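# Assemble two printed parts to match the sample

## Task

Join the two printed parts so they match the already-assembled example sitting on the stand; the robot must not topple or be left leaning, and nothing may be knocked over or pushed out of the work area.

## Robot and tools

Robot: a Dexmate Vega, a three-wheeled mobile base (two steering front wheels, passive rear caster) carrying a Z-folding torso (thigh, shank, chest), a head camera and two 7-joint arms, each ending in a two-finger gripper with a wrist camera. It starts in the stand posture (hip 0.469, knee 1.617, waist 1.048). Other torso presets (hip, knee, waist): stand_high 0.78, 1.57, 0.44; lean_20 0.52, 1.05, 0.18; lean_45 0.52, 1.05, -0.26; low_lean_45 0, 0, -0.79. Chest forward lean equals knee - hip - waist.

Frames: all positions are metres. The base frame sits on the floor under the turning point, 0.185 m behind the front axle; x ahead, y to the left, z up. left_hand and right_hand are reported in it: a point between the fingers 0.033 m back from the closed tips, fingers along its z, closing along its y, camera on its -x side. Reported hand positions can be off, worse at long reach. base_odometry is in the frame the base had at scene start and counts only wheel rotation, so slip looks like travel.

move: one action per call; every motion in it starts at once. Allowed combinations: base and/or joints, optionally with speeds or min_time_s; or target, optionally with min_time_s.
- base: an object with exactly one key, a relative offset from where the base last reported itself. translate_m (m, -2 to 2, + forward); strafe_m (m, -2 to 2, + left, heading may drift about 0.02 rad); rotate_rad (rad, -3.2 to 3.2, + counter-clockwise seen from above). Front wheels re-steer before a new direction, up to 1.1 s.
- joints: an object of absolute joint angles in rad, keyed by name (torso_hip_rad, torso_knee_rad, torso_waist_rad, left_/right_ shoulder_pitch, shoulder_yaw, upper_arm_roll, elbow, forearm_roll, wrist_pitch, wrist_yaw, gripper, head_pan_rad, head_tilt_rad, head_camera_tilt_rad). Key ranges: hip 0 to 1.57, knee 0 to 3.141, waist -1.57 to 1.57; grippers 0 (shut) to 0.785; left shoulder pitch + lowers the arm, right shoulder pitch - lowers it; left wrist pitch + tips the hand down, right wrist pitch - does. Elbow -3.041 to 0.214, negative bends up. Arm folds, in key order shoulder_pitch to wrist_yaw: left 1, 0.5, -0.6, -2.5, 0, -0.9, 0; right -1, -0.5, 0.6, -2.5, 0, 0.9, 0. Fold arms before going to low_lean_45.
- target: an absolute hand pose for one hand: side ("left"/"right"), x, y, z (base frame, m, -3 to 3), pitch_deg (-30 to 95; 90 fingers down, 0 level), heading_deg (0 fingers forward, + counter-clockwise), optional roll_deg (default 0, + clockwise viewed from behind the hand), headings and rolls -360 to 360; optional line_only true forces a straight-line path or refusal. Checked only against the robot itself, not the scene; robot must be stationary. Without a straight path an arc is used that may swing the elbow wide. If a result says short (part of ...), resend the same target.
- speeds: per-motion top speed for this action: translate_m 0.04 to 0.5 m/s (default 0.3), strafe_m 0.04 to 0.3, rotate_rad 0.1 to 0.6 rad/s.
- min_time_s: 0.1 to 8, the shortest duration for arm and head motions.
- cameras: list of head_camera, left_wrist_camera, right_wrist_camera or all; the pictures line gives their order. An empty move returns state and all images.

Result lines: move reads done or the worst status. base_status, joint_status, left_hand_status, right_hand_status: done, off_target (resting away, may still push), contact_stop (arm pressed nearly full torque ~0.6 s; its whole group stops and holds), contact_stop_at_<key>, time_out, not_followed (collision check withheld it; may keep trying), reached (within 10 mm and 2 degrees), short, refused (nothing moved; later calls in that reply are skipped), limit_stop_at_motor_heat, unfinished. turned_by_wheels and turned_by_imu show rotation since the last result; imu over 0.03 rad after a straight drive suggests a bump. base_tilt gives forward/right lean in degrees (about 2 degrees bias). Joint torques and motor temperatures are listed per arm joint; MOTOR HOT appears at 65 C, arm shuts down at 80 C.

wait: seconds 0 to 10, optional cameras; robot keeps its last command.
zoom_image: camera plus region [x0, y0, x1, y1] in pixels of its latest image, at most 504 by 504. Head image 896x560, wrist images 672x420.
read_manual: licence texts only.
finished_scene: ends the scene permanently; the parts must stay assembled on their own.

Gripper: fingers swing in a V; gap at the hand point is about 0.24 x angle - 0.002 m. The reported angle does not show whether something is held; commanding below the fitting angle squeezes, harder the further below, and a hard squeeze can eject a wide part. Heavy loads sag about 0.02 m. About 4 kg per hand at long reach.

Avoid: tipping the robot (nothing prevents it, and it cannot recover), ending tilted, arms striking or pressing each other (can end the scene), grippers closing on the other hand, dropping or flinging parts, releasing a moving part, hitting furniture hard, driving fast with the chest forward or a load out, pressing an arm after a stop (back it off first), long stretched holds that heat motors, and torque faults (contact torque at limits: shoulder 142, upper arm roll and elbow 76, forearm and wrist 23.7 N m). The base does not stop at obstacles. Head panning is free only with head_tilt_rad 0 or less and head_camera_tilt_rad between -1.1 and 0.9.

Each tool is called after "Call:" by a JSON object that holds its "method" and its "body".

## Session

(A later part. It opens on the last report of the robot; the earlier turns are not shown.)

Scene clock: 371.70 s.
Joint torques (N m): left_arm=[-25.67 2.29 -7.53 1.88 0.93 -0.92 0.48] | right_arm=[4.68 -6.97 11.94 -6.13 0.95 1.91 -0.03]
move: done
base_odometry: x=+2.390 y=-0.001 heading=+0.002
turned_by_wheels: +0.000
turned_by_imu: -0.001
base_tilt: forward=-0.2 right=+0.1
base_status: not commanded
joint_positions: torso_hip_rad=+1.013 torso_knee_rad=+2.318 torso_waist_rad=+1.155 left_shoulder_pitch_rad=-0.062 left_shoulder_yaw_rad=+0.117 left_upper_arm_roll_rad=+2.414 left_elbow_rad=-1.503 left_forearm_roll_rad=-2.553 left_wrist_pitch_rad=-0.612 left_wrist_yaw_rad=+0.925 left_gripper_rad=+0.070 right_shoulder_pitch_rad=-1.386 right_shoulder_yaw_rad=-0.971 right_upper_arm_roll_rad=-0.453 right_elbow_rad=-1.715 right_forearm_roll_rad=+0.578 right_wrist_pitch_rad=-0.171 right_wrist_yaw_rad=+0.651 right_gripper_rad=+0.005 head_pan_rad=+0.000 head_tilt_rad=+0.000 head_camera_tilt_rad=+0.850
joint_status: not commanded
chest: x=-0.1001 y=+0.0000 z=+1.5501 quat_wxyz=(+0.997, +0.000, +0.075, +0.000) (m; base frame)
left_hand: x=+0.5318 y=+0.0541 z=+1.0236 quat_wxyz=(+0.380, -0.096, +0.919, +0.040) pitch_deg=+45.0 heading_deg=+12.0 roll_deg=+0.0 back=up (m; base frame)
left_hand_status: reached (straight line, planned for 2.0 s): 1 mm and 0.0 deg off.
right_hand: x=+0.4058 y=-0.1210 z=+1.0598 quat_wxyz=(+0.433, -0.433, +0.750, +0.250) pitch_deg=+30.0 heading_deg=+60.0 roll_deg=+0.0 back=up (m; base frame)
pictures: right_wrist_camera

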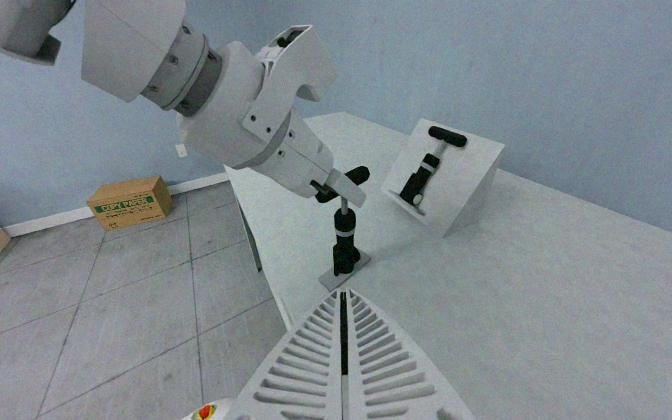

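Call:
{"method": "move", "body": {"joints": {"left_gripper_rad": 0.12}, "cameras": []}}

Call:
{"method": "move", "body": {"joints": {"left_gripper_rad": 0.26}, "cameras": ["left_wrist_camera", "right_wrist_camera", "head_camera"]}}

Call:
{"method": "zoom_image", "body": {"camera": "right_wrist_camera", "region": [290, 130, 400, 290]}}

Scene clock: 373.30 s.
Joint torques (N m): left_arm=[-24.12 0.98 -6.75 2.22 0.56 -1.18 0.43] | right_arm=[8.66 -5.43 11.73 -4.23 0.85 1.72 0.16]
move: done
base_odometry: x=+2.390 y=-0.001 heading=+0.002
turned_by_wheels: +0.000
turned_by_imu: +0.000
base_tilt: forward=-0.3 right=+0.3
base_status: not commanded
joint_positions: torso_hip_rad=+1.013 torso_knee_rad=+2.318 torso_waist_rad=+1.155 left_shoulder_pitch_rad=-0.063 left_shoulder_yaw_rad=+0.117 left_upper_arm_roll_rad=+2.413 left_elbow_rad=-1.504 left_forearm_roll_rad=-2.553 left_wrist_pitch_rad=-0.612 left_wrist_yaw_rad=+0.926 left_gripper_rad=+0.120 right_shoulder_pitch_rad=-1.386 right_shoulder_yaw_rad=-0.971 right_upper_arm_roll_rad=-0.453 right_elbow_rad=-1.715 right_forearm_roll_rad=+0.578 right_wrist_pitch_rad=-0.171 right_wrist_yaw_rad=+0.651 right_gripper_rad=+0.005 head_pan_rad=+0.000 head_tilt_rad=+0.000 head_camera_tilt_rad=+0.850
joint_status: all done
chest: x=-0.1001 y=+0.0000 z=+1.5501 quat_wxyz=(+0.997, +0.000, +0.075, +0.000) (m; base frame)
left_hand: x=+0.5318 y=+0.0540 z=+1.0238 quat_wxyz=(+0.380, -0.096, +0.919, +0.040) pitch_deg=+45.0 heading_deg=+12.0 roll_deg=+0.0 back=up (m; base frame)
right_hand: x=+0.4058 y=-0.1210 z=+1.0598 quat_wxyz=(+0.433, -0.433, +0.750, +0.250) pitch_deg=+30.0 heading_deg=+60.0 roll_deg=+0.0 back=up (m; base frame)
pictures: none
No camera images: "cameras" was empty.

Scene clock: 373.93 s.
Joint torques (N m): left_arm=[-24.24 0.69 -6.4 2.56 0.83 -1.07 0.16] | right_arm=[6.91 -8.96 13.08 -7.14 0.52 1.16 0.15]
move: done
base_odometry: x=+2.390 y=-0.001 heading=+0.002
turned_by_wheels: +0.000
turned_by_imu: +0.000
base_tilt: forward=-0.3 right=+0.2
base_status: not commanded
joint_positions: torso_hip_rad=+1.013 torso_knee_rad=+2.318 torso_waist_rad=+1.155 left_shoulder_pitch_rad=-0.063 left_shoulder_yaw_rad=+0.117 left_upper_arm_roll_rad=+2.413 left_elbow_rad=-1.504 left_forearm_roll_rad=-2.553 left_wrist_pitch_rad=-0.612 left_wrist_yaw_rad=+0.926 left_gripper_rad=+0.260 right_shoulder_pitch_rad=-1.386 right_shoulder_yaw_rad=-0.971 right_upper_arm_roll_rad=-0.453 right_elbow_rad=-1.715 right_forearm_roll_rad=+0.578 right_wrist_pitch_rad=-0.171 right_wrist_yaw_rad=+0.651 right_gripper_rad=+0.005 head_pan_rad=+0.000 head_tilt_rad=+0.000 head_camera_tilt_rad=+0.850
joint_status: all done
chest: x=-0.1001 y=+0.0000 z=+1.5501 quat_wxyz=(+0.997, +0.000, +0.075, +0.000) (m; base frame)
left_hand: x=+0.5318 y=+0.0540 z=+1.0238 quat_wxyz=(+0.380, -0.096, +0.919, +0.040) pitch_deg=+45.0 heading_deg=+12.0 roll_deg=+0.0 back=up (m; base frame)
right_hand: x=+0.4058 y=-0.1210 z=+1.0598 quat_wxyz=(+0.433, -0.433, +0.750, +0.250) pitch_deg=+30.0 heading_deg=+60.0 roll_deg=+0.0 back=up (m; base frame)
pictures: head_camera, left_wrist_camera, right_wrist_camera

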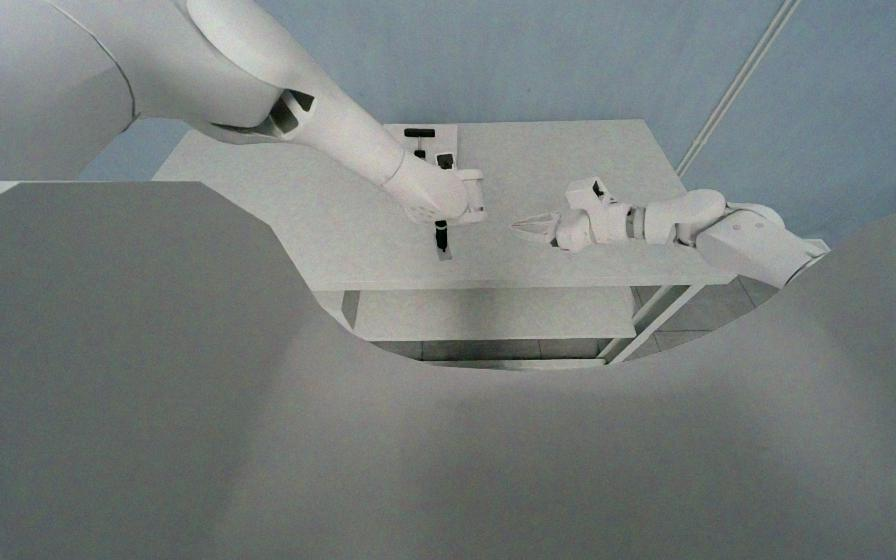

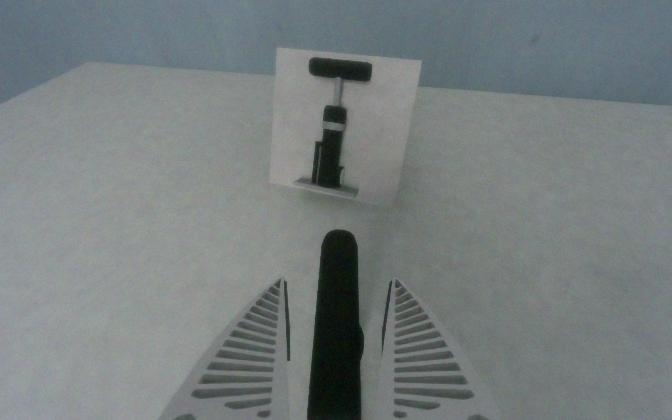

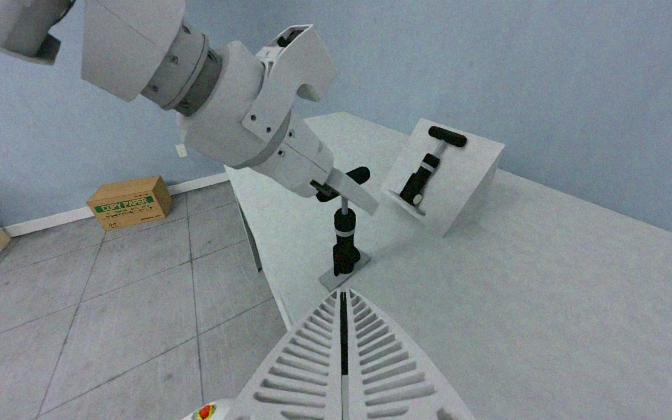

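Scaled by 3.150 from the camera's 672x420 image, which has a finer 960x600 frame.

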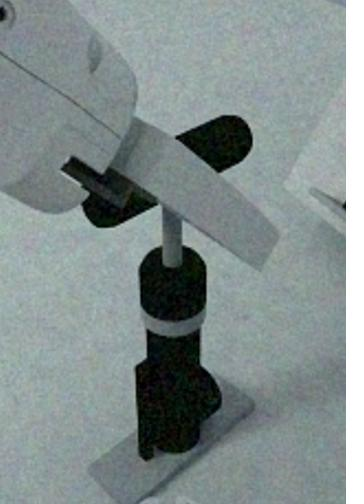

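Call:
{"method": "move", "body": {"target": {"side": "left", "x": 0.463, "y": 0.0395, "z": 1.093, "pitch_deg": 45, "heading_deg": 12, "roll_deg": 0, "line_only": true}, "min_time_s": 3, "cameras": ["left_wrist_camera", "right_wrist_camera", "head_camera"]}}

Scene clock: 378.37 s.
Joint torques (N m): left_arm=[-26.35 -0.58 -4.25 1.77 0.5 -0.75 0.71] | right_arm=[7.26 -7.1 12.6 -6.8 0.83 1.77 0.13]
move: done
base_odometry: x=+2.390 y=-0.001 heading=+0.002
turned_by_wheels: +0.000
turned_by_imu: -0.001
base_tilt: forward=-0.3 right=+0.3
base_status: not commanded
joint_positions: torso_hip_rad=+1.013 torso_knee_rad=+2.318 torso_waist_rad=+1.155 left_shoulder_pitch_rad=-0.268 left_shoulder_yaw_rad=+0.111 left_upper_arm_roll_rad=+2.444 left_elbow_rad=-1.916 left_forearm_roll_rad=-2.582 left_wrist_pitch_rad=-0.847 left_wrist_yaw_rad=+1.086 left_gripper_rad=+0.260 right_shoulder_pitch_rad=-1.386 right_shoulder_yaw_rad=-0.971 right_upper_arm_roll_rad=-0.453 right_elbow_rad=-1.715 right_forearm_roll_rad=+0.578 right_wrist_pitch_rad=-0.171 right_wrist_yaw_rad=+0.651 right_gripper_rad=+0.005 head_pan_rad=+0.000 head_tilt_rad=+0.000 head_camera_tilt_rad=+0.850
joint_status: not commanded
chest: x=-0.1001 y=+0.0000 z=+1.5501 quat_wxyz=(+0.997, +0.000, +0.075, +0.000) (m; base frame)
left_hand: x=+0.4637 y=+0.0394 z=+1.0919 quat_wxyz=(+0.380, -0.096, +0.919, +0.040) pitch_deg=+45.0 heading_deg=+12.0 roll_deg=+0.0 back=up (m; base frame)
left_hand_status: reached (straight line, planned for 3.0 s): 1 mm and 0.0 deg off.
right_hand: x=+0.4058 y=-0.1210 z=+1.0598 quat_wxyz=(+0.433, -0.433, +0.750, +0.250) pitch_deg=+30.0 heading_deg=+60.0 roll_deg=+0.0 back=up (m; base frame)
pictures: head_camera, left_wrist_camera, right_wrist_camera

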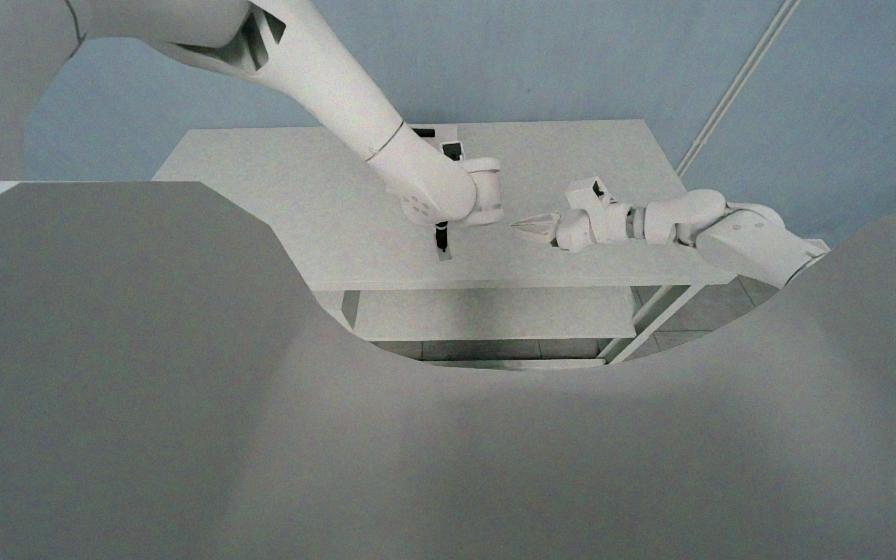

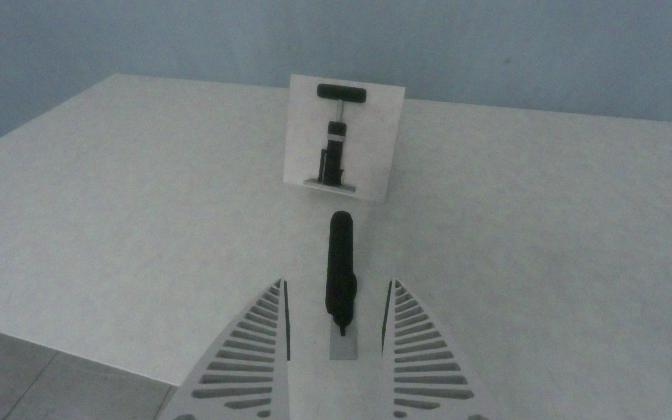

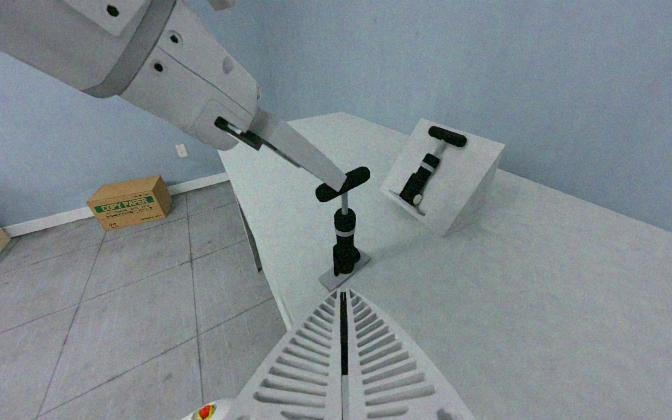

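Call:
{"method": "zoom_image", "body": {"camera": "left_wrist_camera", "region": [290, 200, 400, 370]}}

Call:
{"method": "zoom_image", "body": {"camera": "right_wrist_camera", "region": [290, 150, 400, 300]}}

Scaled by 2.965 from the camera's 672x420 image, which has a finer 960x600 frame.

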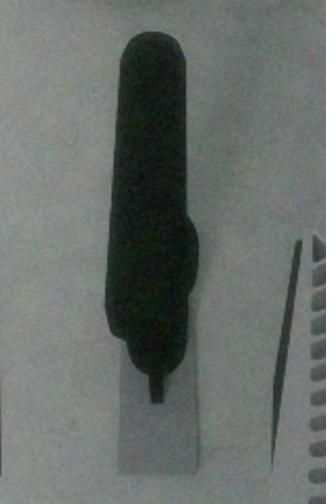

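Scaled by 3.360 from the camera's 672x420 image, which has a finer 960x600 frame.

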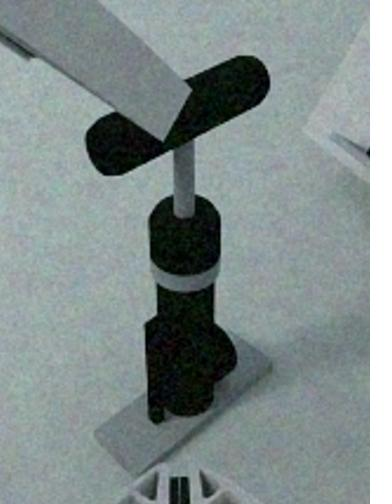

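Call:
{"method": "zoom_image", "body": {"camera": "right_wrist_camera", "region": [320, 195, 370, 250]}}

Call:
{"method": "zoom_image", "body": {"camera": "right_wrist_camera", "region": [400, 130, 460, 215]}}

Scaled by 9.164 from the camera's 672x420 image, which has a finer 960x600 frame.

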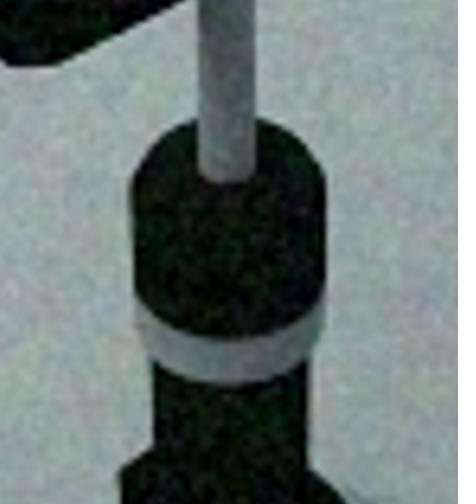

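Scaled by 5.929 from the camera's 672x420 image, which has a finer 960x600 frame.

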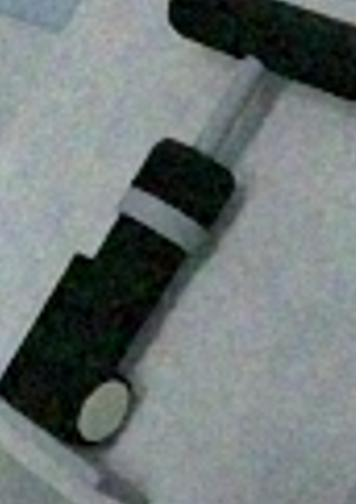

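Call:
{"method": "move", "body": {"target": {"side": "left", "x": 0.44, "y": 0.06, "z": 1.16, "pitch_deg": 45, "heading_deg": 10, "roll_deg": 0, "line_only": true}, "min_time_s": 3, "cameras": ["left_wrist_camera"]}}

Call:
{"method": "move", "body": {"target": {"side": "right", "x": 0.385, "y": -0.16, "z": 1.09, "pitch_deg": 30, "heading_deg": 55, "roll_deg": 0, "line_only": true}, "min_time_s": 2.5, "cameras": ["head_camera", "right_wrist_camera", "left_wrist_camera"]}}

Scene clock: 384.23 s.
Joint torques (N m): left_arm=[-23.27 4.27 -4.62 0.2 0.56 -1.49 0.6] | right_arm=[5.75 -6.04 12.59 -6.47 0.54 1.67 -0.09]
move: done
base_odometry: x=+2.390 y=-0.001 heading=+0.002
turned_by_wheels: +0.000
turned_by_imu: -0.002
base_tilt: forward=-0.1 right=+0.2
base_status: not commanded
joint_positions: torso_hip_rad=+1.013 torso_knee_rad=+2.318 torso_waist_rad=+1.155 left_shoulder_pitch_rad=-0.486 left_shoulder_yaw_rad=+0.193 left_upper_arm_roll_rad=+2.469 left_elbow_rad=-2.196 left_forearm_roll_rad=-2.624 left_wrist_pitch_rad=-0.891 left_wrist_yaw_rad=+1.087 left_gripper_rad=+0.260 right_shoulder_pitch_rad=-1.386 right_shoulder_yaw_rad=-0.971 right_upper_arm_roll_rad=-0.453 right_elbow_rad=-1.715 right_forearm_roll_rad=+0.578 right_wrist_pitch_rad=-0.171 right_wrist_yaw_rad=+0.651 right_gripper_rad=+0.005 head_pan_rad=+0.000 head_tilt_rad=+0.000 head_camera_tilt_rad=+0.850
joint_status: not commanded
chest: x=-0.1001 y=+0.0000 z=+1.5501 quat_wxyz=(+0.997, +0.000, +0.075, +0.000) (m; base frame)
left_hand: x=+0.4403 y=+0.0595 z=+1.1586 quat_wxyz=(+0.381, -0.081, +0.920, +0.033) pitch_deg=+45.0 heading_deg=+10.0 roll_deg=+0.0 back=up (m; base frame)
left_hand_status: reached (straight line, planned for 3.0 s): 1 mm and 0.0 deg off.
right_hand: x=+0.4058 y=-0.1210 z=+1.0598 quat_wxyz=(+0.433, -0.433, +0.750, +0.250) pitch_deg=+30.0 heading_deg=+60.0 roll_deg=+0.0 back=up (m; base frame)
pictures: left_wrist_camera

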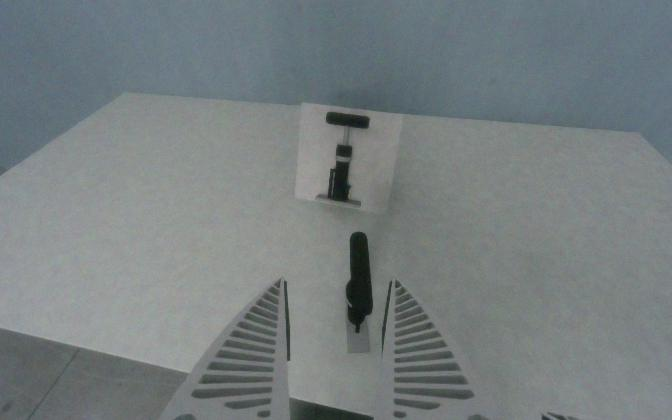

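Scene clock: 387.57 s.
Joint torques (N m): left_arm=[-22.14 5.76 -4.46 -0.31 0.91 -0.91 0.03] | right_arm=[5.15 -7.76 13.73 -4.87 0.71 1.49 -0.35]
move: done
base_odometry: x=+2.390 y=-0.001 heading=+0.002
turned_by_wheels: +0.000
turned_by_imu: -0.001
base_tilt: forward=-0.2 right=+0.2
base_status: not commanded
joint_positions: torso_hip_rad=+1.013 torso_knee_rad=+2.318 torso_waist_rad=+1.155 left_shoulder_pitch_rad=-0.490 left_shoulder_yaw_rad=+0.194 left_upper_arm_roll_rad=+2.469 left_elbow_rad=-2.201 left_forearm_roll_rad=-2.624 left_wrist_pitch_rad=-0.891 left_wrist_yaw_rad=+1.087 left_gripper_rad=+0.260 right_shoulder_pitch_rad=-1.606 right_shoulder_yaw_rad=-1.131 right_upper_arm_roll_rad=-0.272 right_elbow_rad=-1.875 right_forearm_roll_rad=+0.724 right_wrist_pitch_rad=-0.175 right_wrist_yaw_rad=+0.541 right_gripper_rad=+0.005 head_pan_rad=+0.000 head_tilt_rad=+0.000 head_camera_tilt_rad=+0.850
joint_status: not commanded
chest: x=-0.1001 y=+0.0000 z=+1.5501 quat_wxyz=(+0.997, +0.000, +0.075, +0.000) (m; base frame)
left_hand: x=+0.4398 y=+0.0598 z=+1.1597 quat_wxyz=(+0.381, -0.080, +0.920, +0.033) pitch_deg=+45.0 heading_deg=+10.0 roll_deg=+0.0 back=up (m; base frame)
right_hand: x=+0.3853 y=-0.1595 z=+1.0891 quat_wxyz=(+0.443, -0.400, +0.768, +0.231) pitch_deg=+30.0 heading_deg=+55.1 roll_deg=+0.0 back=up (m; base frame)
right_hand_status: reached (straight line, planned for 2.5 s): 1 mm and 0.1 deg off.
pictures: head_camera, left_wrist_camera, right_wrist_camera

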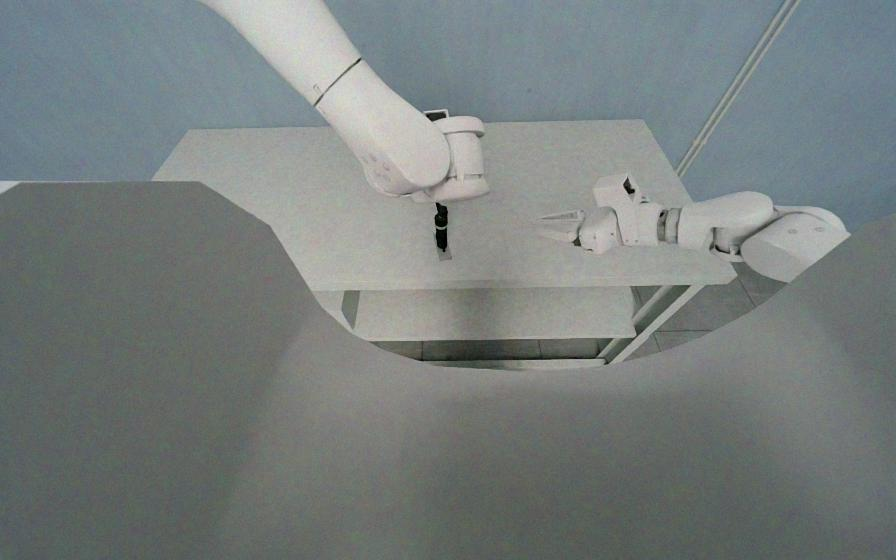

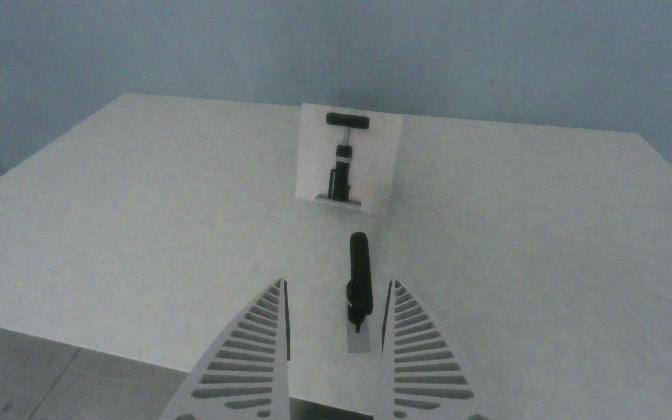

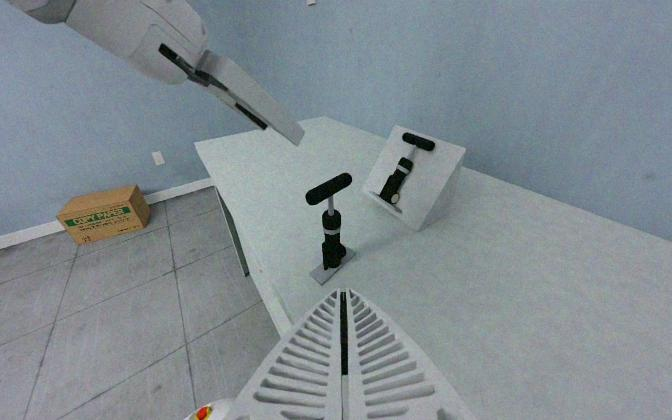

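Call:
{"method": "zoom_image", "body": {"camera": "right_wrist_camera", "region": [285, 160, 375, 295]}}

Call:
{"method": "zoom_image", "body": {"camera": "left_wrist_camera", "region": [310, 220, 420, 370]}}

Scaled by 3.733 from the camera's 672x420 image, which has a finer 960x600 frame.

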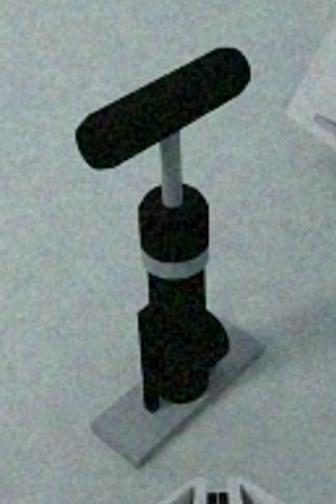

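Scaled by 3.360 from the camera's 672x420 image, which has a finer 960x600 frame.

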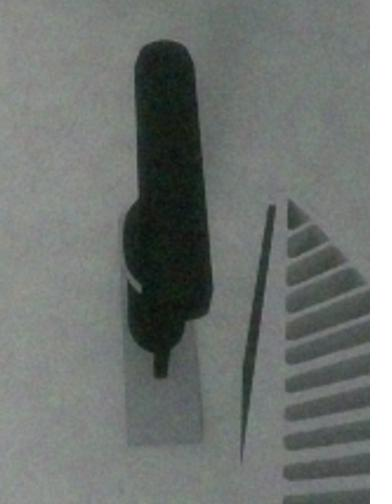

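Call:
{"method": "finished_scene", "body": {}}

The scene is finished: the task was done.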